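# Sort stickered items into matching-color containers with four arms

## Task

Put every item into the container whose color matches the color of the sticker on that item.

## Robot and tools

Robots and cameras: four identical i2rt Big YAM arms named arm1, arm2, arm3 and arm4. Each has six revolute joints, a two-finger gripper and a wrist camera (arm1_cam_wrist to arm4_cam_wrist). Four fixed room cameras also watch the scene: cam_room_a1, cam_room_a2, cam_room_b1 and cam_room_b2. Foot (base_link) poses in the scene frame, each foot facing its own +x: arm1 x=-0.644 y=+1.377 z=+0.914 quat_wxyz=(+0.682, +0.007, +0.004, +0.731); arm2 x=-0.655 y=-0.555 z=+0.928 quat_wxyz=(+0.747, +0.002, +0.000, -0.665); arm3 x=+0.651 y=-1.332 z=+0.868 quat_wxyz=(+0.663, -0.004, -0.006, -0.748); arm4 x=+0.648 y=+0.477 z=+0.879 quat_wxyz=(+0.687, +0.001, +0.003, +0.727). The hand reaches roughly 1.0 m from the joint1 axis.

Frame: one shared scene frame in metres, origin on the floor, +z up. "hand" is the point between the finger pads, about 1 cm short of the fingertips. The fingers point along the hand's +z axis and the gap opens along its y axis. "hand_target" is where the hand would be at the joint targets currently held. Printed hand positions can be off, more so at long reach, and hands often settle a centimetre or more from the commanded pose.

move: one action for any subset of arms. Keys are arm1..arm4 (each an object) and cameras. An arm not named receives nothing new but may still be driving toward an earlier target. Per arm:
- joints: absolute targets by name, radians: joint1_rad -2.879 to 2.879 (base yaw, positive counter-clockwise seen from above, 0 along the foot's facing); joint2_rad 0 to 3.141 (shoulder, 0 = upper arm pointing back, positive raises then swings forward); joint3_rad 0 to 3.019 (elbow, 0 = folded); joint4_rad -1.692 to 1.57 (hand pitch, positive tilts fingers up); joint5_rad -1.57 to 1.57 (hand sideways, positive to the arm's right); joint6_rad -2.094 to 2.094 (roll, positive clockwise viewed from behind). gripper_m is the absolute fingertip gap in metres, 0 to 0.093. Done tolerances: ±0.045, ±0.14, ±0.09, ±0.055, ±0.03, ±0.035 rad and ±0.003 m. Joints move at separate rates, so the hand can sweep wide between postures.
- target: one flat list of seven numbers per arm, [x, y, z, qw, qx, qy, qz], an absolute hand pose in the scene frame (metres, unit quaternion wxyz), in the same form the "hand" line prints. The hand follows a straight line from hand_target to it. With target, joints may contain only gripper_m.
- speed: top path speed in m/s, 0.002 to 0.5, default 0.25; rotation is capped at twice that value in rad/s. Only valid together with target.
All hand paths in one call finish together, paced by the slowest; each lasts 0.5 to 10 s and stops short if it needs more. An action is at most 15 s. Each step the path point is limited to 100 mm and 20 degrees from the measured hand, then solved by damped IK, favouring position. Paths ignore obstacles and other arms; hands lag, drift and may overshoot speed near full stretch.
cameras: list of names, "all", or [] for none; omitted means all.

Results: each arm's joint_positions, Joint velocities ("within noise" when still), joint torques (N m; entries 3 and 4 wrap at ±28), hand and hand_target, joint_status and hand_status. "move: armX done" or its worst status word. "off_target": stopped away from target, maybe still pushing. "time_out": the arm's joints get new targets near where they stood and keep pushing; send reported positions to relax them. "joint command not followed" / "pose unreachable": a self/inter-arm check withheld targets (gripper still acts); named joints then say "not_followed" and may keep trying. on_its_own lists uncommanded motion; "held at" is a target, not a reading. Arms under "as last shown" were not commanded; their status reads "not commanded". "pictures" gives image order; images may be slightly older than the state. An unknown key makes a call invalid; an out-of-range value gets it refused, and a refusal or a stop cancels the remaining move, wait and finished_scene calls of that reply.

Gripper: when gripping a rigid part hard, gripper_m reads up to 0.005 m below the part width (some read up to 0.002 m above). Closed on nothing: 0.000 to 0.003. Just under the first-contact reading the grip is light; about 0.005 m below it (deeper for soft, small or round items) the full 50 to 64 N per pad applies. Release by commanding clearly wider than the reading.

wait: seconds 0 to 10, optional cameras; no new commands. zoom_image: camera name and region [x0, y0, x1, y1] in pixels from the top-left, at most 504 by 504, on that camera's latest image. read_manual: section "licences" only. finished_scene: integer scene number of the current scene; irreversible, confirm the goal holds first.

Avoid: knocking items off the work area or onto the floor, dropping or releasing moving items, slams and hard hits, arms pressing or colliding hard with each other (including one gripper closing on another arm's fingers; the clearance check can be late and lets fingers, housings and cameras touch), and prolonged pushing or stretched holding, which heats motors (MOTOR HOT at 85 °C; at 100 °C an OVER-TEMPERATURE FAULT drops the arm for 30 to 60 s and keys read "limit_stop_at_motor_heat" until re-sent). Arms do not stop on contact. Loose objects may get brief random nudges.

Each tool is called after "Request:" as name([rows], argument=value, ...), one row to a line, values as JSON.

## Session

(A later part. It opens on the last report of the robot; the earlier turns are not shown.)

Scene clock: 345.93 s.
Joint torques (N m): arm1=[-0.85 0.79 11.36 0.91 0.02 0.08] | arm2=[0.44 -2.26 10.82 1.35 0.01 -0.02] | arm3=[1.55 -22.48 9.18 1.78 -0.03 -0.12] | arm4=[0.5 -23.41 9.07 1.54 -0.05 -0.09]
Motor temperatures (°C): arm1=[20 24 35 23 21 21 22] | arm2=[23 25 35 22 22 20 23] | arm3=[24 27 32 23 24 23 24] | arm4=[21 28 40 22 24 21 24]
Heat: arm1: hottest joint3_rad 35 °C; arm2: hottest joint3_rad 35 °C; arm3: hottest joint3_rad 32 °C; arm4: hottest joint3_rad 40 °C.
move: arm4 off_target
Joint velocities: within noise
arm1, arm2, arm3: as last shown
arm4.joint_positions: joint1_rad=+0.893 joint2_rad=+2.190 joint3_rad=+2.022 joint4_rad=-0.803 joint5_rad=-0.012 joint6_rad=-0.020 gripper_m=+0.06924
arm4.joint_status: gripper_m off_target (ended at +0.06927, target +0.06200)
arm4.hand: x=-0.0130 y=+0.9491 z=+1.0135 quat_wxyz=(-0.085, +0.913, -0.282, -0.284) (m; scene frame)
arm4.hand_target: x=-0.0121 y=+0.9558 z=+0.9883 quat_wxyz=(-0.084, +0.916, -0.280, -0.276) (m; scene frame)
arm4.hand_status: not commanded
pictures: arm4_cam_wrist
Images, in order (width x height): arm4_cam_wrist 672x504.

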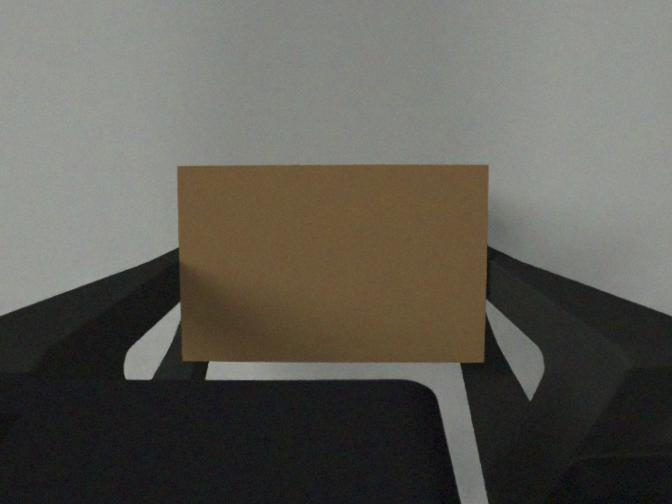

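Both gripped. Lift and retreat.

Request:
move(arm3={"target": [0.0, -0.968, 1.10, 0.0746, -0.9250, 0.2478, 0.2784], "speed": 0.1}, arm4={"target": [0.01, 0.943, 1.09, 0.0843, -0.9158, 0.2800, 0.2756], "speed": 0.1}, cameras=["arm3_cam_wrist", "arm4_cam_wrist"])

Request:
move(arm3={"target": [0.03, -0.980, 1.15, 0.0746, -0.9250, 0.2478, 0.2784], "speed": 0.12}, arm4={"target": [0.045, 0.925, 1.15, 0.0843, -0.9158, 0.2800, 0.2756], "speed": 0.12}, cameras=["arm3_cam_wrist", "arm4_cam_wrist"])

Scene clock: 352.10 s.
Joint torques (N m): arm1=[-0.85 0.62 11.26 0.72 0.07 0.09] | arm2=[0.38 -2.26 10.85 1.29 0.01 -0.03] | arm3=[1.85 -25.11 12.49 0.79 0.05 -0.09] | arm4=[0.26 -27.46 12.82 0.39 -0.07 -0.04]
Motor temperatures (°C): arm1=[20 24 35 23 21 21 22] | arm2=[23 25 35 22 22 20 23] | arm3=[24 27 32 23 24 23 24] | arm4=[21 28 40 22 24 21 25]
Heat: arm1: hottest joint3_rad 35 °C; arm2: hottest joint3_rad 35 °C; arm3: hottest joint3_rad 32 °C; arm4: hottest joint3_rad 40 °C.
move: arm3 off_target; arm4 off_target
Joint velocities: within noise
arm1, arm2: as last shown
arm3.joint_positions: joint1_rad=-1.954 joint2_rad=+1.964 joint3_rad=+1.870 joint4_rad=-0.932 joint5_rad=+0.022 joint6_rad=+0.017 gripper_m=+0.05307
arm3.joint_status: not commanded
arm3.hand: x=+0.0069 y=-0.9688 z=+1.0699 quat_wxyz=(+0.069, -0.930, +0.253, +0.256) (m; scene frame)
arm3.hand_target: x=+0.0008 y=-0.9685 z=+1.1000 quat_wxyz=(+0.075, -0.925, +0.248, +0.279) (m; scene frame)
arm3.hand_status: off_target (0.031 m and 2.7 deg from the pose sent, 0.059 m and 0.7 deg at the start)
arm4.joint_positions: joint1_rad=+0.891 joint2_rad=+2.114 joint3_rad=+2.022 joint4_rad=-0.954 joint5_rad=-0.012 joint6_rad=-0.024 gripper_m=+0.06924
arm4.joint_status: not commanded
arm4.hand: x=+0.0151 y=+0.9317 z=+1.0520 quat_wxyz=(-0.075, +0.923, -0.285, -0.249) (m; scene frame)
arm4.hand_target: x=+0.0114 y=+0.9419 z=+1.0900 quat_wxyz=(-0.085, +0.916, -0.280, -0.276) (m; scene frame)
arm4.hand_status: off_target (0.040 m and 3.3 deg from the pose sent, 0.080 m and 1.0 deg at the start)
pictures: arm3_cam_wrist, arm4_cam_wrist
Images, in order (width x height): arm3_cam_wrist 672x504, arm4_cam_wrist 672x504.

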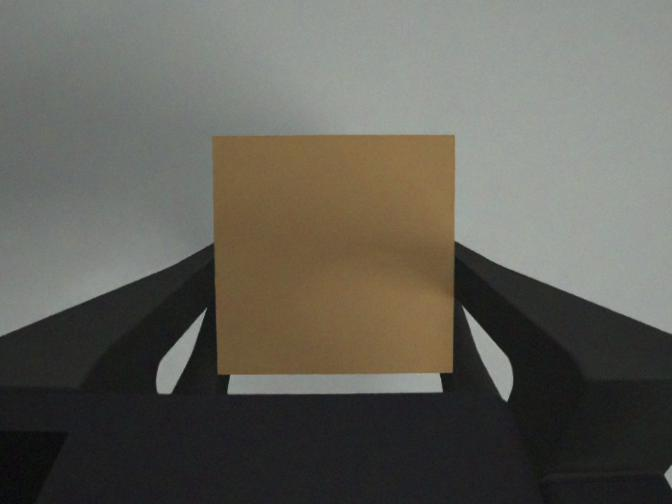

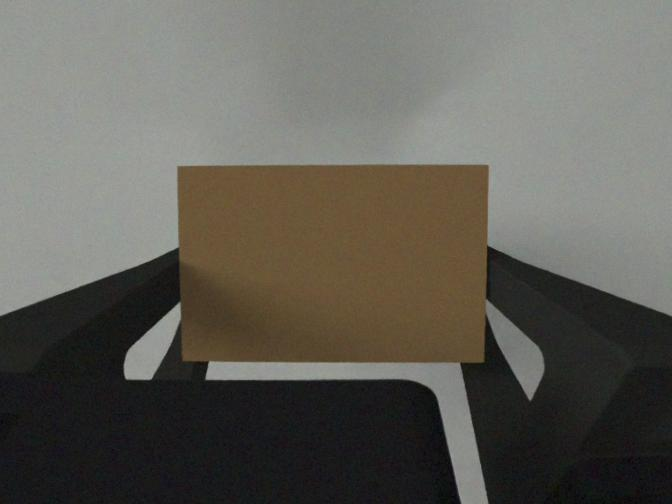

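Scene clock: 353.37 s.
Joint torques (N m): arm1=[-1.38 0.91 11.43 0.95 0.05 0.06] | arm2=[0.32 -2.14 10.84 1.32 0.01 -0.02] | arm3=[1.49 -23.12 11.84 0.8 -0.06 -0.12] | arm4=[0.15 -25.05 10.59 0.51 -0.05 -0.1]
Motor temperatures (°C): arm1=[20 24 35 23 21 21 22] | arm2=[23 25 35 22 22 20 23] | arm3=[24 27 32 23 24 23 24] | arm4=[21 28 40 22 24 21 25]
Heat: arm1: hottest joint3_rad 35 °C; arm2: hottest joint3_rad 35 °C; arm3: hottest joint3_rad 32 °C; arm4: hottest joint3_rad 40 °C.
move: arm3 off_target; arm4 off_target
Joint velocities: within noise
arm1, arm2: as last shown
arm3.joint_positions: joint1_rad=-1.954 joint2_rad=+1.861 joint3_rad=+1.870 joint4_rad=-1.016 joint5_rad=+0.022 joint6_rad=+0.017 gripper_m=+0.05307
arm3.joint_status: not commanded
arm3.hand: x=+0.0321 y=-0.9819 z=+1.1315 quat_wxyz=(+0.071, -0.928, +0.252, +0.265) (m; scene frame)
arm3.hand_target: x=+0.0302 y=-0.9802 z=+1.1499 quat_wxyz=(+0.075, -0.925, +0.248, +0.279) (m; scene frame)
arm3.hand_status: off_target (0.019 m and 1.7 deg from the pose sent, 0.084 m and 2.7 deg at the start)
arm4.joint_positions: joint1_rad=+0.880 joint2_rad=+1.985 joint3_rad=+2.022 joint4_rad=-1.040 joint5_rad=-0.018 joint6_rad=-0.029 gripper_m=+0.06924
arm4.joint_status: not commanded
arm4.hand: x=+0.0431 y=+0.9206 z=+1.1373 quat_wxyz=(-0.081, +0.917, -0.284, -0.269) (m; scene frame)
arm4.hand_target: x=+0.0452 y=+0.9248 z=+1.1501 quat_wxyz=(-0.084, +0.916, -0.280, -0.276) (m; scene frame)
arm4.hand_status: off_target (0.014 m and 1.0 deg from the pose sent, 0.103 m and 3.3 deg at the start)
pictures: arm3_cam_wrist, arm4_cam_wrist
Images, in order (width x height): arm3_cam_wrist 672x504, arm4_cam_wrist 672x504.

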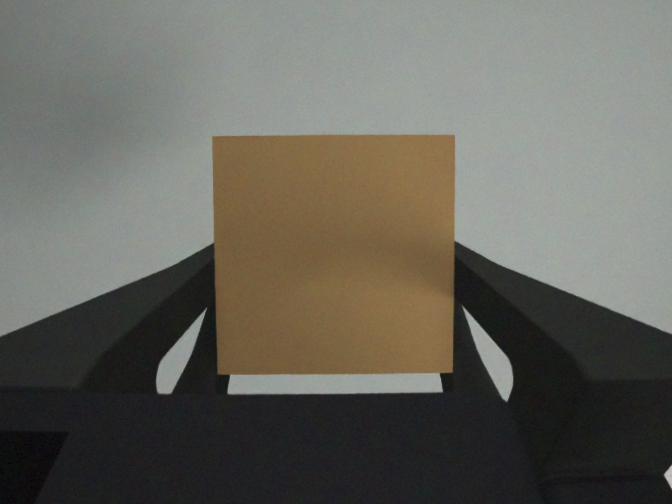

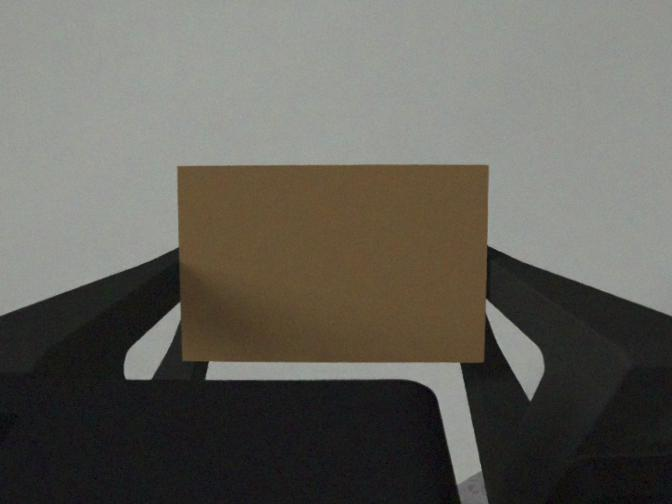

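Request:
move(arm3={"target": [0.14, -1.045, 1.20, 0.0746, -0.9250, 0.2478, 0.2784], "speed": 0.2}, arm4={"target": [0.16, 0.85, 1.20, 0.0843, -0.9158, 0.2800, 0.2756], "speed": 0.2}, cameras=[])

Request:
move(arm3={"joints": {"joint2_rad": 0.8, "joint3_rad": 1.2, "joint4_rad": -1.4, "joint5_rad": 0, "joint6_rad": 0}}, arm4={"joints": {"joint2_rad": 0.8, "joint3_rad": 1.2, "joint4_rad": -1.4, "joint5_rad": 0, "joint6_rad": 0}}, cameras=[])

Request:
move(arm3={"joints": {"joint1_rad": -0.2}}, arm4={"joints": {"joint1_rad": -0.4}}, cameras=[])

Request:
move(arm3={"joints": {"joint1_rad": 1.4}}, arm4={"joints": {"joint1_rad": -1.4}}, cameras=["arm3_cam_wrist", "arm4_cam_wrist", "cam_room_a1", "cam_room_a2"])

Scene clock: 359.67 s.
Joint torques (N m): arm1=[-0.79 0.21 11.49 0.91 0.04 0.07] | arm2=[0.38 -2.26 10.85 1.29 0 -0.02] | arm3=[1.96 -17.08 9.57 0.98 0.12 -0.06] | arm4=[0.38 -17.67 9.42 1.01 -0.05 -0.11]
Motor temperatures (°C): arm1=[20 24 35 23 21 21 22] | arm2=[23 25 35 22 22 20 23] | arm3=[24 27 32 23 24 23 24] | arm4=[21 28 40 22 24 21 25]
Heat: arm1: hottest joint3_rad 35 °C; arm2: hottest joint3_rad 35 °C; arm3: hottest joint3_rad 32 °C; arm4: hottest joint3_rad 40 °C.
move: arm3 done; arm4 done
Joint velocities: within noise
arm1, arm2: as last shown
arm3.joint_positions: joint1_rad=-1.954 joint2_rad=+1.517 joint3_rad=+1.582 joint4_rad=-1.049 joint5_rad=+0.022 joint6_rad=+0.016 gripper_m=+0.05307
arm3.joint_status: not commanded
arm3.hand: x=+0.1391 y=-1.0401 z=+1.1957 quat_wxyz=(+0.074, -0.925, +0.251, +0.276) (m; scene frame)
arm3.hand_target: x=+0.1399 y=-1.0450 z=+1.2001 quat_wxyz=(+0.075, -0.925, +0.248, +0.279) (m; scene frame)
arm3.hand_status: done (0.007 m and 0.5 deg from the pose sent, 0.143 m and 1.7 deg at the start)
arm4.joint_positions: joint1_rad=+0.864 joint2_rad=+1.595 joint3_rad=+1.634 joint4_rad=-1.039 joint5_rad=-0.027 joint6_rad=-0.042 gripper_m=+0.06924
arm4.joint_status: not commanded
arm4.hand: x=+0.1588 y=+0.8468 z=+1.1954 quat_wxyz=(-0.081, +0.916, -0.285, -0.271) (m; scene frame)
arm4.hand_target: x=+0.1600 y=+0.8500 z=+1.2000 quat_wxyz=(-0.084, +0.916, -0.280, -0.276) (m; scene frame)
arm4.hand_status: done (0.006 m and 0.8 deg from the pose sent, 0.150 m and 1.0 deg at the start)
pictures: none
No camera images: "cameras" was empty.

Scene clock: 361.27 s.
Joint torques (N m): arm1=[-1.2 0.97 11.37 0.91 0.02 0.05] | arm2=[0.44 -2.26 10.84 1.28 0.01 -0.02] | arm3=[1.85 -2.84 9.06 0.94 -0.08 -0.14] | arm4=[0.56 -2.14 8.8 0.65 0.22 0.15]
Motor temperatures (°C): arm1=[20 24 35 23 21 21 22] | arm2=[23 25 35 22 22 20 23] | arm3=[24 27 32 23 24 23 24] | arm4=[21 28 40 22 24 21 25]
Heat: arm1: hottest joint3_rad 35 °C; arm2: hottest joint3_rad 35 °C; arm3: hottest joint3_rad 32 °C; arm4: hottest joint3_rad 40 °C.
move: arm3 done; arm4 done
Joint velocities: within noise
arm1, arm2: as last shown
arm3.joint_positions: joint1_rad=-1.954 joint2_rad=+0.799 joint3_rad=+1.202 joint4_rad=-1.397 joint5_rad=+0.002 joint6_rad=+0.007 gripper_m=+0.05307
arm3.joint_status: all done
arm3.hand: x=+0.3954 y=-1.1845 z=+1.2581 quat_wxyz=(+0.065, -0.928, +0.245, +0.273) (m; scene frame)
arm3.hand_target: x=+0.3946 y=-1.1870 z=+1.2566 quat_wxyz=(+0.063, -0.931, +0.238, +0.271) (m; scene frame)
arm3.hand_status: not commanded
arm4.joint_positions: joint1_rad=+0.863 joint2_rad=+0.794 joint3_rad=+1.197 joint4_rad=-1.391 joint5_rad=-0.004 joint6_rad=-0.014 gripper_m=+0.06924
arm4.joint_status: all done
arm4.hand: x=+0.4178 y=+0.6552 z=+1.2722 quat_wxyz=(-0.090, +0.909, -0.300, -0.274) (m; scene frame)
arm4.hand_target: x=+0.4193 y=+0.6570 z=+1.2710 quat_wxyz=(-0.089, +0.908, -0.310, -0.268) (m; scene frame)
arm4.hand_status: not commanded
pictures: none
No camera images: "cameras" was empty.

Scene clock: 363.13 s.
Joint torques (N m): arm1=[-1.08 0.62 11.26 0.9 0.06 0.06] | arm2=[0.56 -2.2 10.81 1.31 0 -0.02] | arm3=[2.08 -2.37 8.99 1.01 0.07 -0.12] | arm4=[0.56 -2.37 8.91 0.68 0.08 0.14]
Motor temperatures (°C): arm1=[20 24 35 23 21 21 22] | arm2=[23 25 35 22 22 20 23] | arm3=[24 27 32 23 24 23 24] | arm4=[21 27 40 22 24 21 25]
Heat: arm1: hottest joint3_rad 35 °C; arm2: hottest joint3_rad 35 °C; arm3: hottest joint3_rad 32 °C; arm4: hottest joint3_rad 40 °C.
move: arm3 done; arm4 done
Joint velocities: within noise
arm1, arm2: as last shown
arm3.joint_positions: joint1_rad=-0.210 joint2_rad=+0.799 joint3_rad=+1.202 joint4_rad=-1.397 joint5_rad=-0.001 joint6_rad=+0.006 gripper_m=+0.05307
arm3.joint_status: all done
arm3.hand: x=+0.5556 y=-1.6023 z=+1.2639 quat_wxyz=(-0.172, -0.781, -0.553, +0.234) (m; scene frame)
arm3.hand_target: x=+0.5582 y=-1.6025 z=+1.2625 quat_wxyz=(-0.170, -0.777, -0.560, +0.232) (m; scene frame)
arm3.hand_status: not commanded
arm4.joint_positions: joint1_rad=-0.398 joint2_rad=+0.794 joint3_rad=+1.197 joint4_rad=-1.391 joint5_rad=+0.000 joint6_rad=-0.012 gripper_m=+0.06926
arm4.joint_status: all done
arm4.hand: x=+0.7478 y=+0.7531 z=+1.2703 quat_wxyz=(-0.233, +0.557, -0.780, -0.164) (m; scene frame)
arm4.hand_target: x=+0.7483 y=+0.7529 z=+1.2691 quat_wxyz=(-0.227, +0.553, -0.785, -0.162) (m; scene frame)
arm4.hand_status: not commanded
pictures: none
No camera images: "cameras" was empty.

Scene clock: 364.93 s.
Joint torques (N m): arm1=[-1.49 0.97 11.41 0.9 0.03 0.04] | arm2=[0.44 -2.26 10.86 1.32 0.01 -0.02] | arm3=[1.9 -2.78 9.01 0.98 0.09 -0.11] | arm4=[0.97 -2.02 8.8 0.57 0.1 0.18]
Motor temperatures (°C): arm1=[20 24 35 23 21 21 22] | arm2=[23 25 35 22 22 20 23] | arm3=[24 26 32 23 24 23 24] | arm4=[21 27 40 22 24 21 25]
Heat: arm1: hottest joint3_rad 35 °C; arm2: hottest joint3_rad 35 °C; arm3: hottest joint3_rad 32 °C; arm4: hottest joint3_rad 40 °C.
move: arm3 done; arm4 done
Joint velocities: within noise
arm1.joint_positions: joint1_rad=-1.206 joint2_rad=+0.794 joint3_rad=+1.240 joint4_rad=-1.493 joint5_rad=-0.007 joint6_rad=+0.000 gripper_m=+0.09298
arm1.joint_status: not commanded
arm1.hand: x=-0.3905 y=+1.4914 z=+1.3107 quat_wxyz=(-0.245, +0.208, -0.945, -0.062) (m; scene frame)
arm1.hand_target: x=-0.3907 y=+1.4931 z=+1.3128 quat_wxyz=(-0.243, +0.209, -0.945, -0.063) (m; scene frame)
arm1.hand_status: not commanded
arm2.joint_positions: joint1_rad=+0.104 joint2_rad=+0.791 joint3_rad=+1.247 joint4_rad=-1.488 joint5_rad=+0.003 joint6_rad=+0.008 gripper_m=+0.09294
arm2.joint_status: not commanded
arm2.hand: x=-0.5970 y=-0.8230 z=+1.3323 quat_wxyz=(-0.207, -0.606, -0.750, +0.165) (m; scene frame)
arm2.hand_target: x=-0.5981 y=-0.8234 z=+1.3297 quat_wxyz=(-0.199, -0.606, -0.753, +0.161) (m; scene frame)
arm2.hand_status: not commanded
arm3.joint_positions: joint1_rad=+1.390 joint2_rad=+0.800 joint3_rad=+1.202 joint4_rad=-1.397 joint5_rad=-0.001 joint6_rad=+0.006 gripper_m=+0.05307
arm3.joint_status: all done
arm3.hand: x=+0.9293 y=-1.4132 z=+1.2617 quat_wxyz=(-0.283, -0.145, -0.947, +0.048) (m; scene frame)
arm3.hand_target: x=+0.9294 y=-1.4105 z=+1.2602 quat_wxyz=(-0.280, -0.138, -0.949, +0.047) (m; scene frame)
arm3.hand_status: not commanded
arm4.joint_positions: joint1_rad=-1.397 joint2_rad=+0.794 joint3_rad=+1.197 joint4_rad=-1.391 joint5_rad=-0.001 joint6_rad=-0.012 gripper_m=+0.06927
arm4.joint_status: all done
arm4.hand: x=+0.9336 y=+0.5447 z=+1.2701 quat_wxyz=(-0.283, +0.116, -0.952, -0.030) (m; scene frame)
arm4.hand_target: x=+0.9337 y=+0.5439 z=+1.2689 quat_wxyz=(-0.277, +0.109, -0.954, -0.031) (m; scene frame)
arm4.hand_status: not commanded
pictures: arm3_cam_wrist, arm4_cam_wrist, cam_room_a1, cam_room_a2
Images, in order (width x height): arm3_cam_wrist 672x504, arm4_cam_wrist 672x504, cam_room_a1 672x504, cam_room_a2 672x504.

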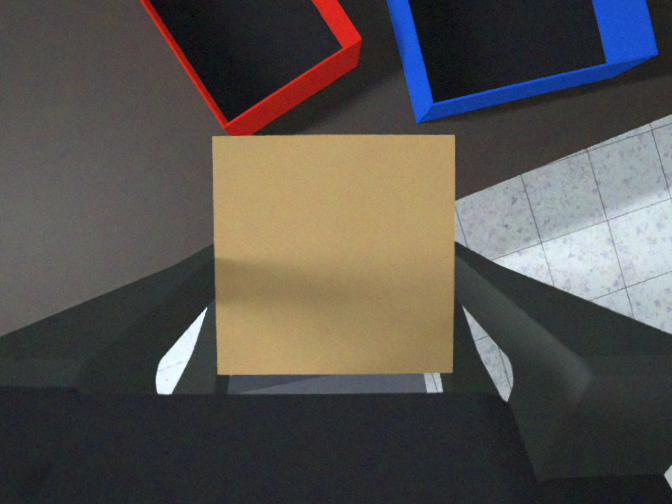

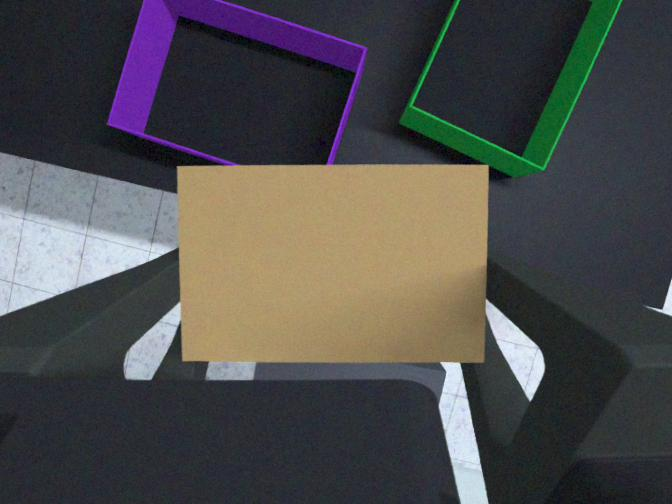

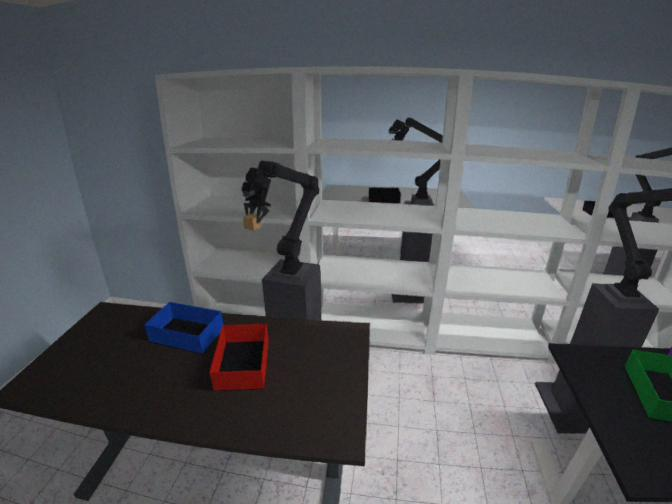

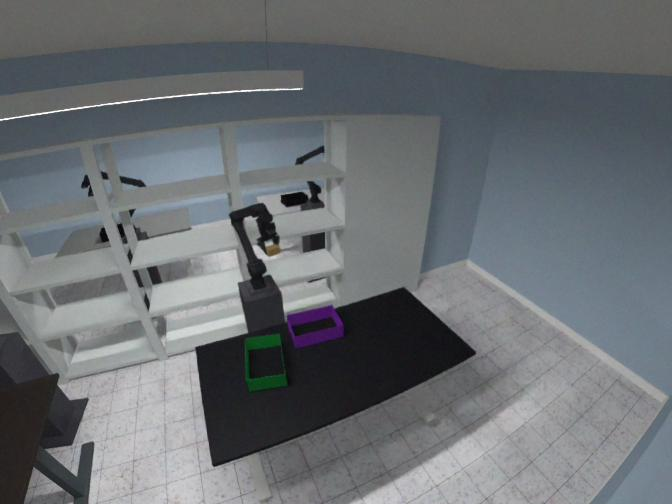

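Request:
zoom_image(camera="arm4_cam_wrist", region=[90, 0, 390, 180])

Request:
zoom_image(camera="arm3_cam_wrist", region=[372, 0, 672, 180])

Scaled by 1.680.

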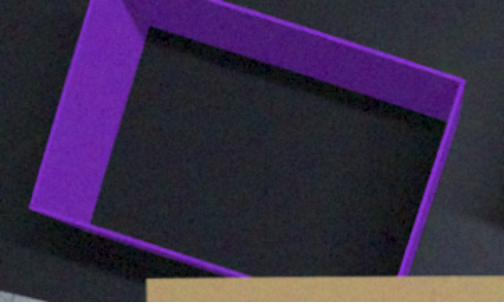

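Scaled by 1.680.

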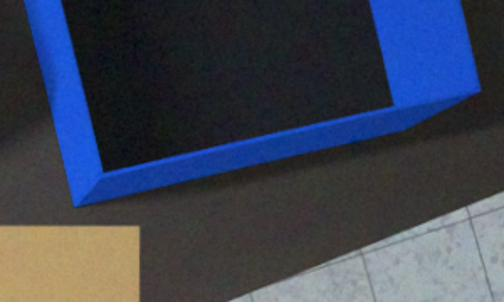

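Request:
move(arm3={"joints": {"joint1_rad": 1.0}}, arm4={"joints": {"joint1_rad": -1.136}}, cameras=["arm3_cam_wrist", "arm4_cam_wrist"])

Scene clock: 409.63 s.
Joint torques (N m): arm1=[-1.03 0.91 11.4 1.06 0.06 0.09] | arm2=[0.38 -2.2 10.86 1.32 0.01 -0.02] | arm3=[0.62 -2.37 9.06 1.01 0.02 -0.11] | arm4=[1.2 -2.2 8.94 0.62 0.11 0.16]
Motor temperatures (°C): arm1=[20 24 35 23 21 21 22] | arm2=[23 25 35 22 22 20 23] | arm3=[24 25 32 23 24 23 24] | arm4=[21 24 39 22 24 21 26]
Heat: arm1: hottest joint3_rad 35 °C; arm2: hottest joint3_rad 35 °C; arm3: hottest joint3_rad 32 °C; arm4: hottest joint3_rad 39 °C.
move: arm3 done; arm4 done
Joint velocities: within noise
arm1, arm2: as last shown
arm3.joint_positions: joint1_rad=+1.010 joint2_rad=+0.800 joint3_rad=+1.202 joint4_rad=-1.397 joint5_rad=+0.000 joint6_rad=+0.006 gripper_m=+0.05307
arm3.joint_status: all done
arm3.hand: x=+0.8769 y=-1.5107 z=+1.2629 quat_wxyz=(-0.271, -0.322, -0.902, +0.100) (m; scene frame)
arm3.hand_target: x=+0.8747 y=-1.5124 z=+1.2616 quat_wxyz=(-0.267, -0.323, -0.902, +0.101) (m; scene frame)
arm3.hand_status: not commanded
arm4.joint_positions: joint1_rad=-1.137 joint2_rad=+0.794 joint3_rad=+1.197 joint4_rad=-1.391 joint5_rad=-0.001 joint6_rad=-0.012 gripper_m=+0.06927
arm4.joint_status: all done
arm4.hand: x=+0.9069 y=+0.6157 z=+1.2700 quat_wxyz=(-0.276, +0.238, -0.929, -0.067) (m; scene frame)
arm4.hand_target: x=+0.9068 y=+0.6157 z=+1.2688 quat_wxyz=(-0.271, +0.234, -0.931, -0.067) (m; scene frame)
arm4.hand_status: not commanded
pictures: arm3_cam_wrist, arm4_cam_wrist
Images, in order (width x height): arm3_cam_wrist 672x504, arm4_cam_wrist 672x504.

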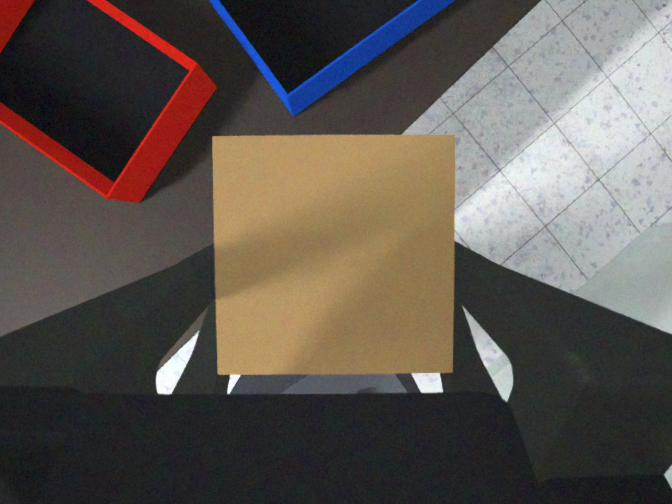

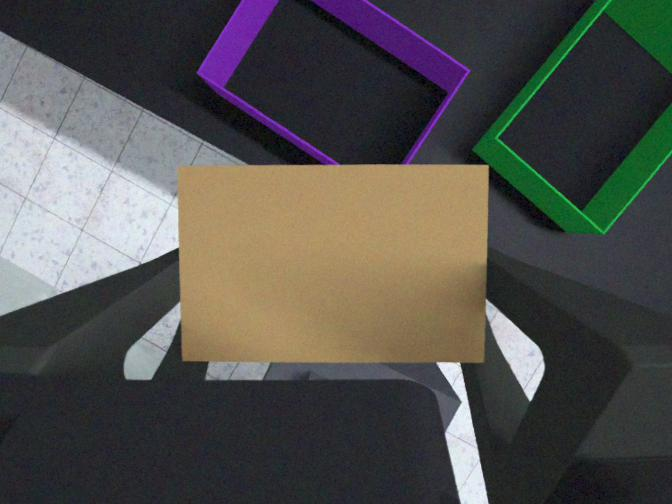

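Request:
move(arm3={"target": [1.06, -1.67, 1.18, 0.2996, 0.0832, 0.9501, -0.0262], "speed": 0.15}, arm4={"target": [1.03, 0.68, 1.18, 0.3047, -0.0332, 0.9518, 0.0106], "speed": 0.15}, cameras=["arm3_cam_wrist", "arm4_cam_wrist"])

Scene clock: 442.77 s.
Joint torques (N m): arm1=[-0.97 0.97 11.28 0.79 0.05 0.08] | arm2=[0.5 -2.32 10.82 1.29 0 -0.02] | arm3=[0.03 -14.1 14.61 1.26 -0.37 -0.13] | arm4=[1.61 -8.35 9.95 1.46 0.46 0.15]
Motor temperatures (°C): arm1=[20 24 35 23 21 21 22] | arm2=[23 25 35 22 22 20 23] | arm3=[24 24 32 23 24 23 25] | arm4=[21 23 39 22 24 21 26]
Heat: arm1: hottest joint3_rad 35 °C; arm2: hottest joint3_rad 35 °C; arm3: hottest joint3_rad 32 °C; arm4: hottest joint3_rad 39 °C.
move: arm3 off_target; arm4 done
Joint velocities: within noise
arm1, arm2: as last shown
arm3.joint_positions: joint1_rad=+0.899 joint2_rad=+1.424 joint3_rad=+1.356 joint4_rad=-1.072 joint5_rad=-0.350 joint6_rad=-0.529 gripper_m=+0.05307
arm3.joint_status: not commanded
arm3.hand: x=+1.0523 y=-1.6524 z=+1.1476 quat_wxyz=(-0.272, -0.088, -0.958, +0.002) (m; scene frame)
arm3.hand_target: x=+1.0585 y=-1.6685 z=+1.1800 quat_wxyz=(-0.299, -0.083, -0.950, +0.027) (m; scene frame)
arm3.hand_status: off_target (0.038 m and 4.4 deg from the pose sent, 0.257 m and 29.4 deg at the start)
arm4.joint_positions: joint1_rad=-1.028 joint2_rad=+1.119 joint3_rad=+1.126 joint4_rad=-1.045 joint5_rad=+0.297 joint6_rad=+0.438 gripper_m=+0.06927
arm4.joint_status: not commanded
arm4.hand: x=+1.0253 y=+0.6736 z=+1.1747 quat_wxyz=(-0.294, +0.039, -0.955, -0.003) (m; scene frame)
arm4.hand_target: x=+1.0298 y=+0.6799 z=+1.1800 quat_wxyz=(-0.305, +0.033, -0.952, -0.011) (m; scene frame)
arm4.hand_status: done (0.010 m and 1.6 deg from the pose sent, 0.165 m and 24.8 deg at the start)
pictures: arm3_cam_wrist, arm4_cam_wrist
Images, in order (width x height): arm3_cam_wrist 672x504, arm4_cam_wrist 672x504.

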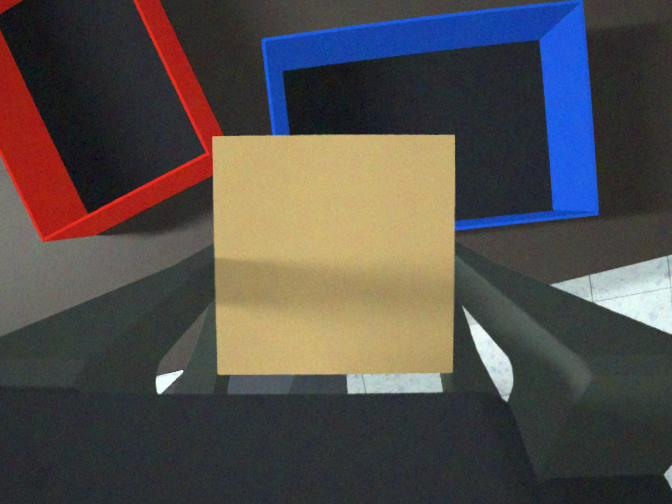

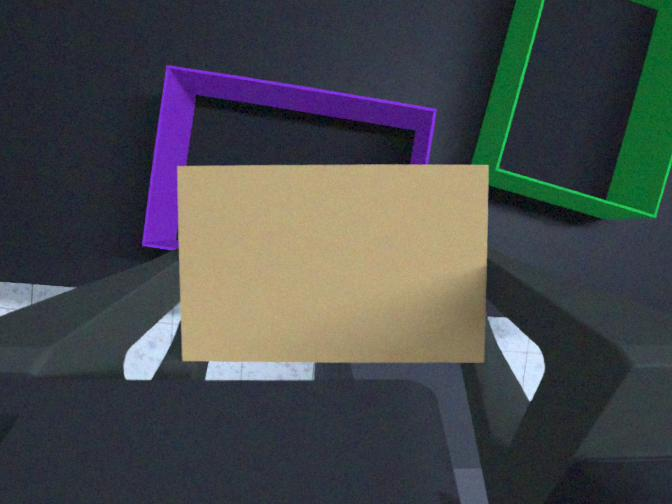

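Request:
move(arm3={"target": [1.136, -1.743, 1.05, 0.2984, 0.0784, 0.9500, -0.0478], "speed": 0.12}, arm4={"target": [1.094, 0.7195, 1.05, 0.3047, -0.0332, 0.9518, 0.0106], "speed": 0.12}, cameras=["arm3_cam_wrist", "arm4_cam_wrist"])

Scene clock: 472.40 s.
Joint torques (N m): arm1=[-1.96 0.26 11.38 0.99 -0.01 0.08] | arm2=[0.44 -2.26 10.84 1.31 0.02 -0.03] | arm3=[1.26 -17.96 13.83 1.61 -0.15 -0.08] | arm4=[0.44 -11.87 8.77 1.43 0.24 0.1]
Motor temperatures (°C): arm1=[20 24 35 23 21 21 21] | arm2=[23 25 36 22 22 20 23] | arm3=[24 25 34 23 24 23 25] | arm4=[21 23 37 22 24 21 27]
Heat: arm1: hottest joint3_rad 35 °C; arm2: hottest joint3_rad 36 °C; arm3: hottest joint3_rad 34 °C; arm4: hottest joint3_rad 37 °C.
move: arm3 off_target; arm4 done
Joint velocities: within noise
arm1, arm2: as last shown
arm3.joint_positions: joint1_rad=+0.899 joint2_rad=+1.723 joint3_rad=+1.370 joint4_rad=-0.755 joint5_rad=-0.313 joint6_rad=-0.529 gripper_m=+0.05307
arm3.joint_status: not commanded
arm3.hand: x=+1.1168 y=-1.7278 z=+1.0231 quat_wxyz=(-0.273, -0.089, -0.957, +0.026) (m; scene frame)
arm3.hand_target: x=+1.1344 y=-1.7415 z=+1.0507 quat_wxyz=(-0.299, -0.079, -0.950, +0.048) (m; scene frame)
arm3.hand_status: off_target (0.036 m and 4.1 deg from the pose sent, 0.157 m and 6.3 deg at the start)
arm4.joint_positions: joint1_rad=-1.028 joint2_rad=+1.384 joint3_rad=+1.017 joint4_rad=-0.659 joint5_rad=+0.297 joint6_rad=+0.438 gripper_m=+0.06927
arm4.joint_status: not commanded
arm4.hand: x=+1.0889 y=+0.7170 z=+1.0508 quat_wxyz=(-0.300, +0.037, -0.953, -0.007) (m; scene frame)
arm4.hand_target: x=+1.0939 y=+0.7194 z=+1.0499 quat_wxyz=(-0.305, +0.033, -0.952, -0.011) (m; scene frame)
arm4.hand_status: done (0.006 m and 0.9 deg from the pose sent, 0.150 m and 1.6 deg at the start)
pictures: arm3_cam_wrist, arm4_cam_wrist
Images, in order (width x height): arm3_cam_wrist 672x504, arm4_cam_wrist 672x504.

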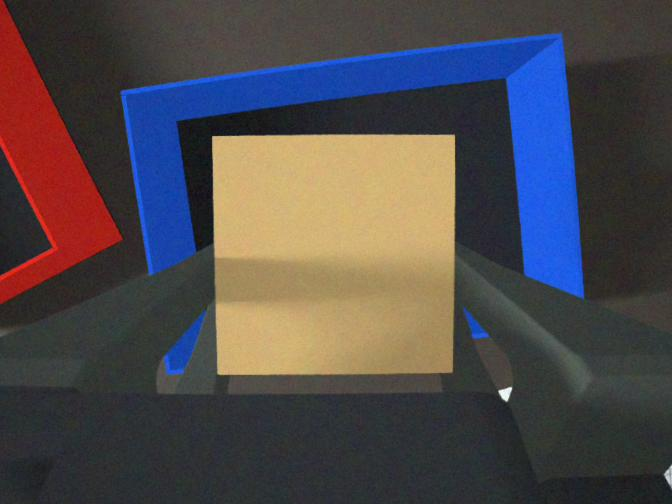

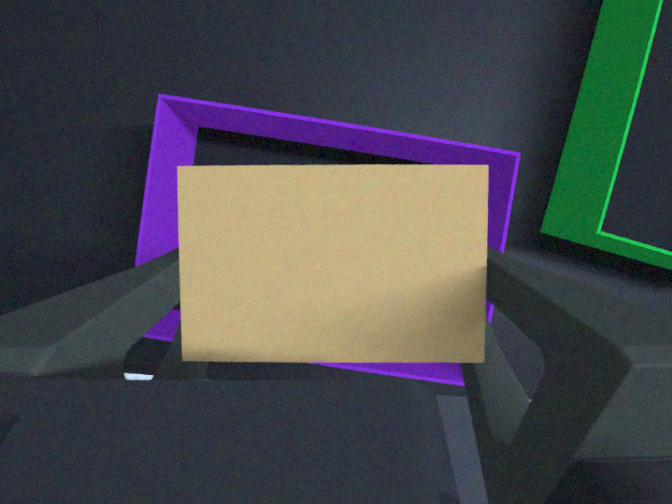

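Request:
move(arm3={"target": [1.144, -1.752, 0.96, 0.2984, 0.0784, 0.9500, -0.0478], "speed": 0.12}, arm4={"target": [1.098, 0.729, 0.95, 0.3047, -0.0332, 0.9518, 0.0106], "speed": 0.12}, cameras=["arm3_cam_wrist", "arm4_cam_wrist"])

Scene clock: 487.63 s.
Joint torques (N m): arm1=[-1.2 0.38 11.26 0.94 0.02 0.07] | arm2=[0.5 -2.32 10.82 1.32 0 -0.02] | arm3=[1.55 -19.37 8.46 1.72 -0.15 -0.08] | arm4=[1.55 -13.16 7.51 1.44 0.46 0.17]
Motor temperatures (°C): arm1=[20 24 35 23 21 21 21] | arm2=[23 25 36 22 22 20 23] | arm3=[24 25 36 23 24 23 25] | arm4=[21 23 38 22 24 21 27]
Heat: arm1: hottest joint3_rad 35 °C; arm2: hottest joint3_rad 36 °C; arm3: hottest joint3_rad 36 °C; arm4: hottest joint3_rad 38 °C.
move: arm3 done; arm4 done
Joint velocities: within noise
arm1, arm2: as last shown
arm3.joint_positions: joint1_rad=+0.899 joint2_rad=+1.845 joint3_rad=+1.346 joint4_rad=-0.550 joint5_rad=-0.313 joint6_rad=-0.529 gripper_m=+0.05307
arm3.joint_status: not commanded
arm3.hand: x=+1.1400 y=-1.7521 z=+0.9620 quat_wxyz=(-0.295, -0.083, -0.951, +0.044) (m; scene frame)
arm3.hand_target: x=+1.1440 y=-1.7519 z=+0.9600 quat_wxyz=(-0.298, -0.078, -0.950, +0.048) (m; scene frame)
arm3.hand_status: done (0.004 m and 0.8 deg from the pose sent, 0.073 m and 4.1 deg at the start)
arm4.joint_positions: joint1_rad=-1.025 joint2_rad=+1.546 joint3_rad=+0.896 joint4_rad=-0.377 joint5_rad=+0.299 joint6_rad=+0.441 gripper_m=+0.06927
arm4.joint_status: not commanded
arm4.hand: x=+1.0956 y=+0.7230 z=+0.9519 quat_wxyz=(-0.300, +0.037, -0.953, -0.006) (m; scene frame)
arm4.hand_target: x=+1.0979 y=+0.7289 z=+0.9501 quat_wxyz=(-0.305, +0.033, -0.952, -0.011) (m; scene frame)
arm4.hand_status: done (0.007 m and 0.9 deg from the pose sent, 0.102 m and 0.9 deg at the start)
pictures: arm3_cam_wrist, arm4_cam_wrist
Images, in order (width x height): arm3_cam_wrist 672x504, arm4_cam_wrist 672x504.

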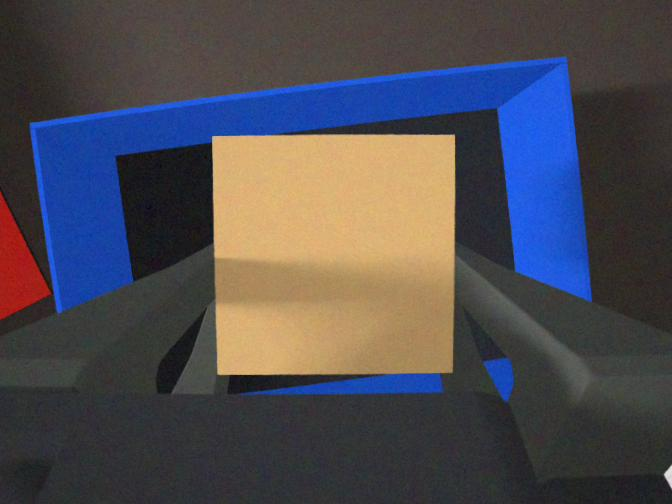

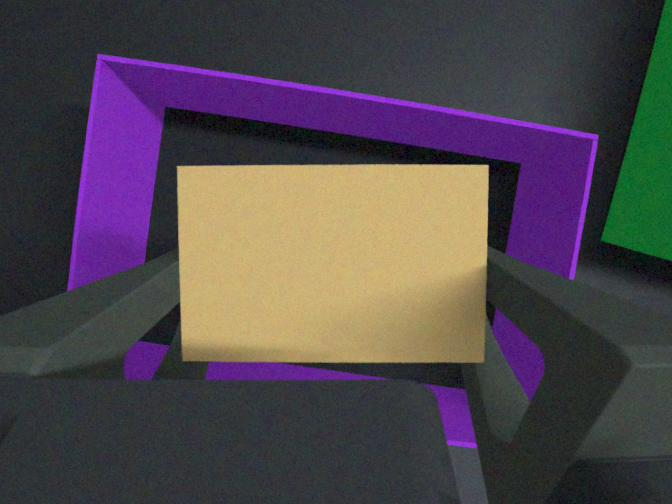

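Request:
move(arm3={"target": [1.153, -1.741, 0.87, 0.2984, 0.0784, 0.9500, -0.0478], "speed": 0.1}, arm4={"target": [1.106, 0.729, 0.865, 0.3047, -0.0332, 0.9518, 0.0106], "speed": 0.1}, cameras=["arm3_cam_wrist", "arm4_cam_wrist"])

Scene clock: 502.63 s.
Joint torques (N m): arm1=[-0.91 0.79 11.32 0.92 0.05 0.07] | arm2=[0.44 -2.2 10.86 1.31 0.01 -0.01] | arm3=[2.14 -19.66 7.38 1.74 -0.13 0.02] | arm4=[0.44 -14.45 6.11 1.58 0.23 0.07]
Motor temperatures (°C): arm1=[20 24 36 23 21 21 21] | arm2=[23 25 36 22 22 20 23] | arm3=[24 26 35 23 24 23 25] | arm4=[21 24 36 22 24 21 27]
Heat: arm1: hottest joint3_rad 36 °C; arm2: hottest joint3_rad 36 °C; arm3: hottest joint3_rad 35 °C; arm4: hottest joint3_rad 36 °C.
move: arm3 done; arm4 done
Joint velocities: within noise
arm1, arm2: as last shown
arm3.joint_positions: joint1_rad=+0.917 joint2_rad=+1.971 joint3_rad=+1.267 joint4_rad=-0.333 joint5_rad=-0.300 joint6_rad=-0.517 gripper_m=+0.05307
arm3.joint_status: not commanded
arm3.hand: x=+1.1464 y=-1.7463 z=+0.8740 quat_wxyz=(-0.296, -0.082, -0.951, +0.048) (m; scene frame)
arm3.hand_target: x=+1.1529 y=-1.7411 z=+0.8701 quat_wxyz=(-0.298, -0.078, -0.950, +0.048) (m; scene frame)
arm3.hand_status: done (0.009 m and 0.5 deg from the pose sent, 0.094 m and 0.8 deg at the start)
arm4.joint_positions: joint1_rad=-1.025 joint2_rad=+1.738 joint3_rad=+0.849 joint4_rad=-0.131 joint5_rad=+0.299 joint6_rad=+0.441 gripper_m=+0.06927
arm4.joint_status: not commanded
arm4.hand: x=+1.1031 y=+0.7282 z=+0.8691 quat_wxyz=(-0.302, +0.036, -0.952, -0.008) (m; scene frame)
arm4.hand_target: x=+1.1059 y=+0.7289 z=+0.8650 quat_wxyz=(-0.305, +0.033, -0.952, -0.011) (m; scene frame)
arm4.hand_status: done (0.005 m and 0.5 deg from the pose sent, 0.088 m and 0.9 deg at the start)
pictures: arm3_cam_wrist, arm4_cam_wrist
Images, in order (width x height): arm3_cam_wrist 672x504, arm4_cam_wrist 672x504.

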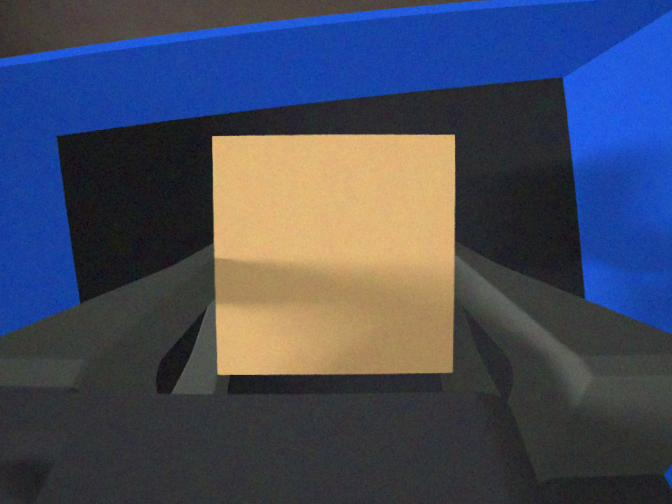

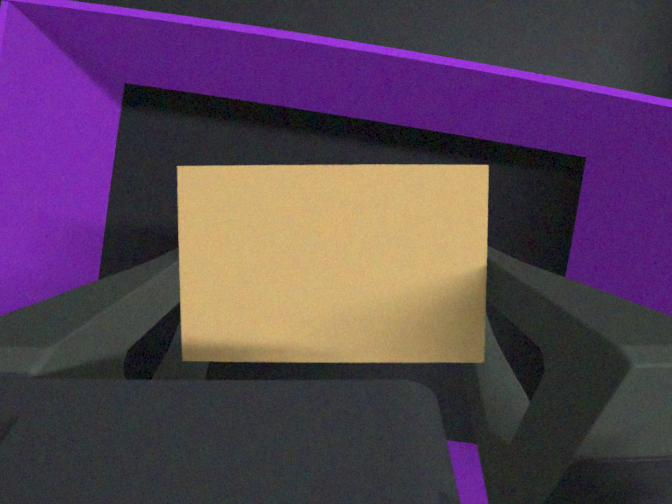

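Request:
move(arm3={"target": [1.151, -1.743, 0.81, 0.2984, 0.0784, 0.9500, -0.0478], "speed": 0.08}, arm4={"target": [1.104, 0.729, 0.80, 0.3047, -0.0332, 0.9518, 0.0106], "speed": 0.08}, cameras=[])

Request:
move(arm3={"target": [1.149, -1.743, 0.78, 0.2984, 0.0784, 0.9500, -0.0478], "speed": 0.06}, arm4={"target": [1.103, 0.729, 0.775, 0.3047, -0.0332, 0.9518, 0.0106], "speed": 0.06}, cameras=["arm3_cam_wrist", "arm4_cam_wrist"])

Scene clock: 512.30 s.
Joint torques (N m): arm1=[-0.85 0.15 11.33 0.98 0.05 0.05] | arm2=[0.38 -2.26 10.86 1.29 0.01 -0.02] | arm3=[1.85 -20.01 6.52 1.76 -0.22 -0.01] | arm4=[0.85 -14.8 4.49 1.37 0.3 0.11]
Motor temperatures (°C): arm1=[20 24 36 23 21 21 21] | arm2=[23 25 36 22 22 20 23] | arm3=[24 26 33 23 24 23 25] | arm4=[21 24 36 22 24 21 27]
Heat: arm1: hottest joint3_rad 36 °C; arm2: hottest joint3_rad 36 °C; arm3: hottest joint3_rad 33 °C; arm4: hottest joint3_rad 36 °C.
move: arm3 done; arm4 done
Joint velocities: within noise
arm1, arm2: as last shown
arm3.joint_positions: joint1_rad=+0.917 joint2_rad=+2.078 joint3_rad=+1.250 joint4_rad=-0.207 joint5_rad=-0.300 joint6_rad=-0.517 gripper_m=+0.05307
arm3.joint_status: not commanded
arm3.hand: x=+1.1471 y=-1.7478 z=+0.8159 quat_wxyz=(-0.297, -0.081, -0.950, +0.049) (m; scene frame)
arm3.hand_target: x=+1.1508 y=-1.7430 z=+0.8100 quat_wxyz=(-0.298, -0.078, -0.950, +0.048) (m; scene frame)
arm3.hand_status: done (0.009 m and 0.4 deg from the pose sent, 0.064 m and 0.5 deg at the start)
arm4.joint_positions: joint1_rad=-1.025 joint2_rad=+1.900 joint3_rad=+0.834 joint4_rad=+0.050 joint5_rad=+0.299 joint6_rad=+0.441 gripper_m=+0.06927
arm4.joint_status: not commanded
arm4.hand: x=+1.1040 y=+0.7288 z=+0.8062 quat_wxyz=(-0.304, +0.036, -0.952, -0.009) (m; scene frame)
arm4.hand_target: x=+1.1038 y=+0.7288 z=+0.7999 quat_wxyz=(-0.304, +0.033, -0.952, -0.010) (m; scene frame)
arm4.hand_status: done (0.006 m and 0.4 deg from the pose sent, 0.069 m and 0.5 deg at the start)
pictures: none
No camera images: "cameras" was empty.

Scene clock: 513.47 s.
Joint torques (N m): arm1=[-0.91 0.38 11.25 0.99 0.06 0.07] | arm2=[0.38 -2.2 10.85 1.32 0.01 -0.02] | arm3=[1.55 -20.48 6.26 1.77 -0.24 -0.03] | arm4=[0.97 -15.03 4.26 1.54 0.31 0.11]
Motor temperatures (°C): arm1=[20 24 36 23 21 21 21] | arm2=[23 25 36 22 22 20 23] | arm3=[24 26 33 23 24 23 25] | arm4=[21 24 36 22 24 21 27]
Heat: arm1: hottest joint3_rad 36 °C; arm2: hottest joint3_rad 36 °C; arm3: hottest joint3_rad 33 °C; arm4: hottest joint3_rad 36 °C.
move: arm3 done; arm4 done
Joint velocities: within noise
arm1, arm2: as last shown
arm3.joint_positions: joint1_rad=+0.917 joint2_rad=+2.138 joint3_rad=+1.243 joint4_rad=-0.145 joint5_rad=-0.300 joint6_rad=-0.517 gripper_m=+0.05307
arm3.joint_status: not commanded
arm3.hand: x=+1.1451 y=-1.7463 z=+0.7836 quat_wxyz=(-0.295, -0.082, -0.951, +0.048) (m; scene frame)
arm3.hand_target: x=+1.1489 y=-1.7430 z=+0.7800 quat_wxyz=(-0.298, -0.078, -0.950, +0.048) (m; scene frame)
arm3.hand_status: done (0.006 m and 0.5 deg from the pose sent, 0.036 m and 0.4 deg at the start)
arm4.joint_positions: joint1_rad=-1.025 joint2_rad=+1.966 joint3_rad=+0.834 joint4_rad=+0.117 joint5_rad=+0.299 joint6_rad=+0.441 gripper_m=+0.06927
arm4.joint_status: not commanded
arm4.hand: x=+1.1033 y=+0.7283 z=+0.7814 quat_wxyz=(-0.304, +0.036, -0.952, -0.009) (m; scene frame)
arm4.hand_target: x=+1.1028 y=+0.7288 z=+0.7750 quat_wxyz=(-0.304, +0.033, -0.952, -0.011) (m; scene frame)
arm4.hand_status: done (0.006 m and 0.4 deg from the pose sent, 0.031 m and 0.4 deg at the start)
pictures: arm3_cam_wrist, arm4_cam_wrist
Images, in order (width x height): arm3_cam_wrist 672x504, arm4_cam_wrist 672x504.

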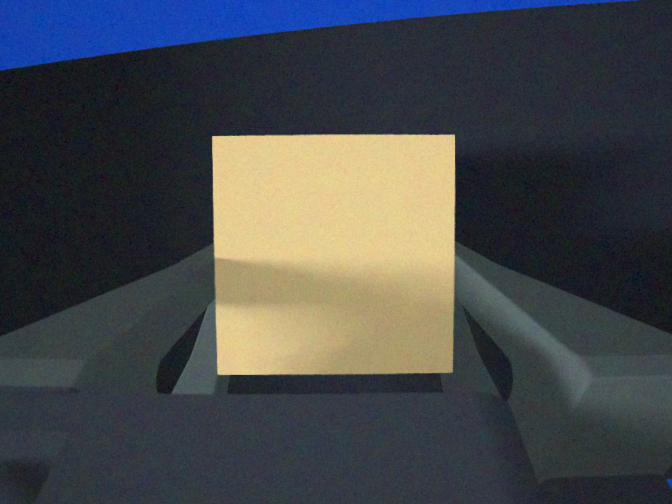

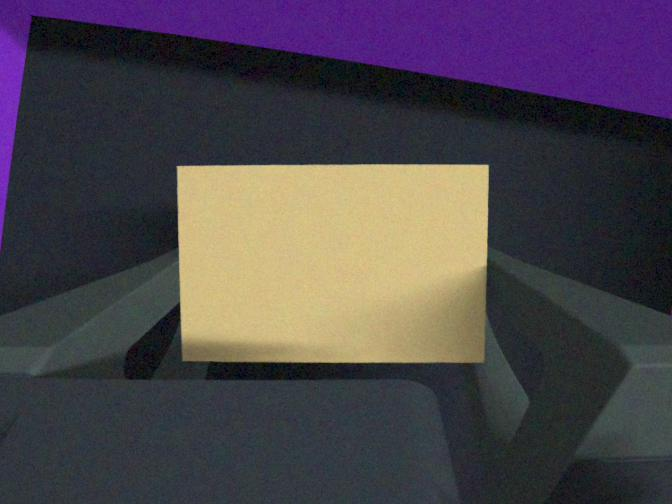

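Request:
move(arm3={"target": [1.149, -1.743, 0.768, 0.2984, 0.0784, 0.9500, -0.0478], "speed": 0.04}, arm4={"target": [1.103, 0.729, 0.755, 0.3047, -0.0332, 0.9518, 0.0106], "speed": 0.05}, cameras=[])

Request:
move(arm3={"target": [1.149, -1.743, 0.758, 0.2984, 0.0784, 0.9500, -0.0478], "speed": 0.04}, arm4={"target": [1.103, 0.729, 0.742, 0.3047, -0.0332, 0.9518, 0.0106], "speed": 0.04}, cameras=[])

Scene clock: 521.33 s.
Joint torques (N m): arm1=[-1.08 0.85 11.44 0.79 0 0.04] | arm2=[0.5 -2.26 10.88 1.32 0.01 -0.02] | arm3=[1.79 -20.01 6.19 1.76 -0.24 -0.03] | arm4=[0.56 -15.21 4.3 1.47 0.3 0.11]
Motor temperatures (°C): arm1=[20 24 36 23 21 21 21] | arm2=[23 25 36 22 22 20 23] | arm3=[24 26 32 23 24 23 25] | arm4=[21 24 35 22 24 21 27]
Heat: arm1: hottest joint3_rad 36 °C; arm2: hottest joint3_rad 36 °C; arm3: hottest joint3_rad 32 °C; arm4: hottest joint3_rad 35 °C.
move: arm3 done; arm4 done
Joint velocities: within noise
arm1.joint_positions: joint1_rad=-1.206 joint2_rad=+0.794 joint3_rad=+1.240 joint4_rad=-1.493 joint5_rad=-0.007 joint6_rad=+0.000 gripper_m=+0.09298
arm1.joint_status: not commanded
arm1.hand: x=-0.3905 y=+1.4914 z=+1.3107 quat_wxyz=(-0.245, +0.208, -0.945, -0.062) (m; scene frame)
arm1.hand_target: x=-0.3907 y=+1.4931 z=+1.3128 quat_wxyz=(-0.243, +0.209, -0.945, -0.063) (m; scene frame)
arm1.hand_status: not commanded
arm2.joint_positions: joint1_rad=+0.104 joint2_rad=+0.791 joint3_rad=+1.247 joint4_rad=-1.488 joint5_rad=+0.003 joint6_rad=+0.008 gripper_m=+0.09294
arm2.joint_status: not commanded
arm2.hand: x=-0.5970 y=-0.8230 z=+1.3323 quat_wxyz=(-0.207, -0.606, -0.750, +0.165) (m; scene frame)
arm2.hand_target: x=-0.5981 y=-0.8234 z=+1.3297 quat_wxyz=(-0.199, -0.606, -0.753, +0.161) (m; scene frame)
arm2.hand_status: not commanded
arm3.joint_positions: joint1_rad=+0.917 joint2_rad=+2.159 joint3_rad=+1.243 joint4_rad=-0.122 joint5_rad=-0.300 joint6_rad=-0.517 gripper_m=+0.05307
arm3.joint_status: not commanded
arm3.hand: x=+1.1452 y=-1.7465 z=+0.7738 quat_wxyz=(-0.296, -0.082, -0.950, +0.048) (m; scene frame)
arm3.hand_target: x=+1.1488 y=-1.7429 z=+0.7679 quat_wxyz=(-0.298, -0.078, -0.950, +0.048) (m; scene frame)
arm3.hand_status: done (0.008 m and 0.4 deg from the pose sent, 0.016 m and 0.5 deg at the start)
arm4.joint_positions: joint1_rad=-1.025 joint2_rad=+2.023 joint3_rad=+0.834 joint4_rad=+0.167 joint5_rad=+0.299 joint6_rad=+0.441 gripper_m=+0.06927
arm4.joint_status: not commanded
arm4.hand: x=+1.1006 y=+0.7264 z=+0.7599 quat_wxyz=(-0.301, +0.037, -0.953, -0.008) (m; scene frame)
arm4.hand_target: x=+1.1028 y=+0.7288 z=+0.7551 quat_wxyz=(-0.304, +0.033, -0.952, -0.011) (m; scene frame)
arm4.hand_status: done (0.006 m and 0.7 deg from the pose sent, 0.026 m and 0.4 deg at the start)
pictures: none
No camera images: "cameras" was empty.

Scene clock: 522.30 s.
Joint torques (N m): arm1=[-1.67 1.44 11.32 0.98 0 0.07] | arm2=[0.5 -2.26 10.85 1.35 0.01 -0.03] | arm3=[1.79 -18.9 6.3 1.81 -0.22 -0.03] | arm4=[0.85 -15.15 4.46 1.5 0.32 0.11]
Motor temperatures (°C): arm1=[20 24 36 23 21 21 21] | arm2=[23 25 36 22 22 20 23] | arm3=[24 26 32 23 24 23 25] | arm4=[21 24 35 22 24 21 27]
Heat: arm1: hottest joint3_rad 36 °C; arm2: hottest joint3_rad 36 °C; arm3: hottest joint3_rad 32 °C; arm4: hottest joint3_rad 35 °C.
move: arm3 off_target; arm4 done
Joint velocities: within noise
arm1, arm2: as last shown
arm3.joint_positions: joint1_rad=+0.917 joint2_rad=+2.167 joint3_rad=+1.243 joint4_rad=-0.103 joint5_rad=-0.300 joint6_rad=-0.517 gripper_m=+0.05307
arm3.joint_status: not commanded
arm3.hand: x=+1.1466 y=-1.7478 z=+0.7709 quat_wxyz=(-0.300, -0.081, -0.949, +0.051) (m; scene frame)
arm3.hand_target: x=+1.1485 y=-1.7428 z=+0.7581 quat_wxyz=(-0.298, -0.079, -0.950, +0.048) (m; scene frame)
arm3.hand_status: off_target (0.014 m and 0.5 deg from the pose sent, 0.017 m and 0.4 deg at the start)
arm4.joint_positions: joint1_rad=-1.025 joint2_rad=+2.058 joint3_rad=+0.834 joint4_rad=+0.198 joint5_rad=+0.299 joint6_rad=+0.441 gripper_m=+0.06927
arm4.joint_status: not commanded
arm4.hand: x=+1.0985 y=+0.7250 z=+0.7465 quat_wxyz=(-0.300, +0.037, -0.953, -0.007) (m; scene frame)
arm4.hand_target: x=+1.1028 y=+0.7288 z=+0.7421 quat_wxyz=(-0.304, +0.033, -0.952, -0.011) (m; scene frame)
arm4.hand_status: done (0.008 m and 0.9 deg from the pose sent, 0.018 m and 0.6 deg at the start)
pictures: none
No camera images: "cameras" was empty.


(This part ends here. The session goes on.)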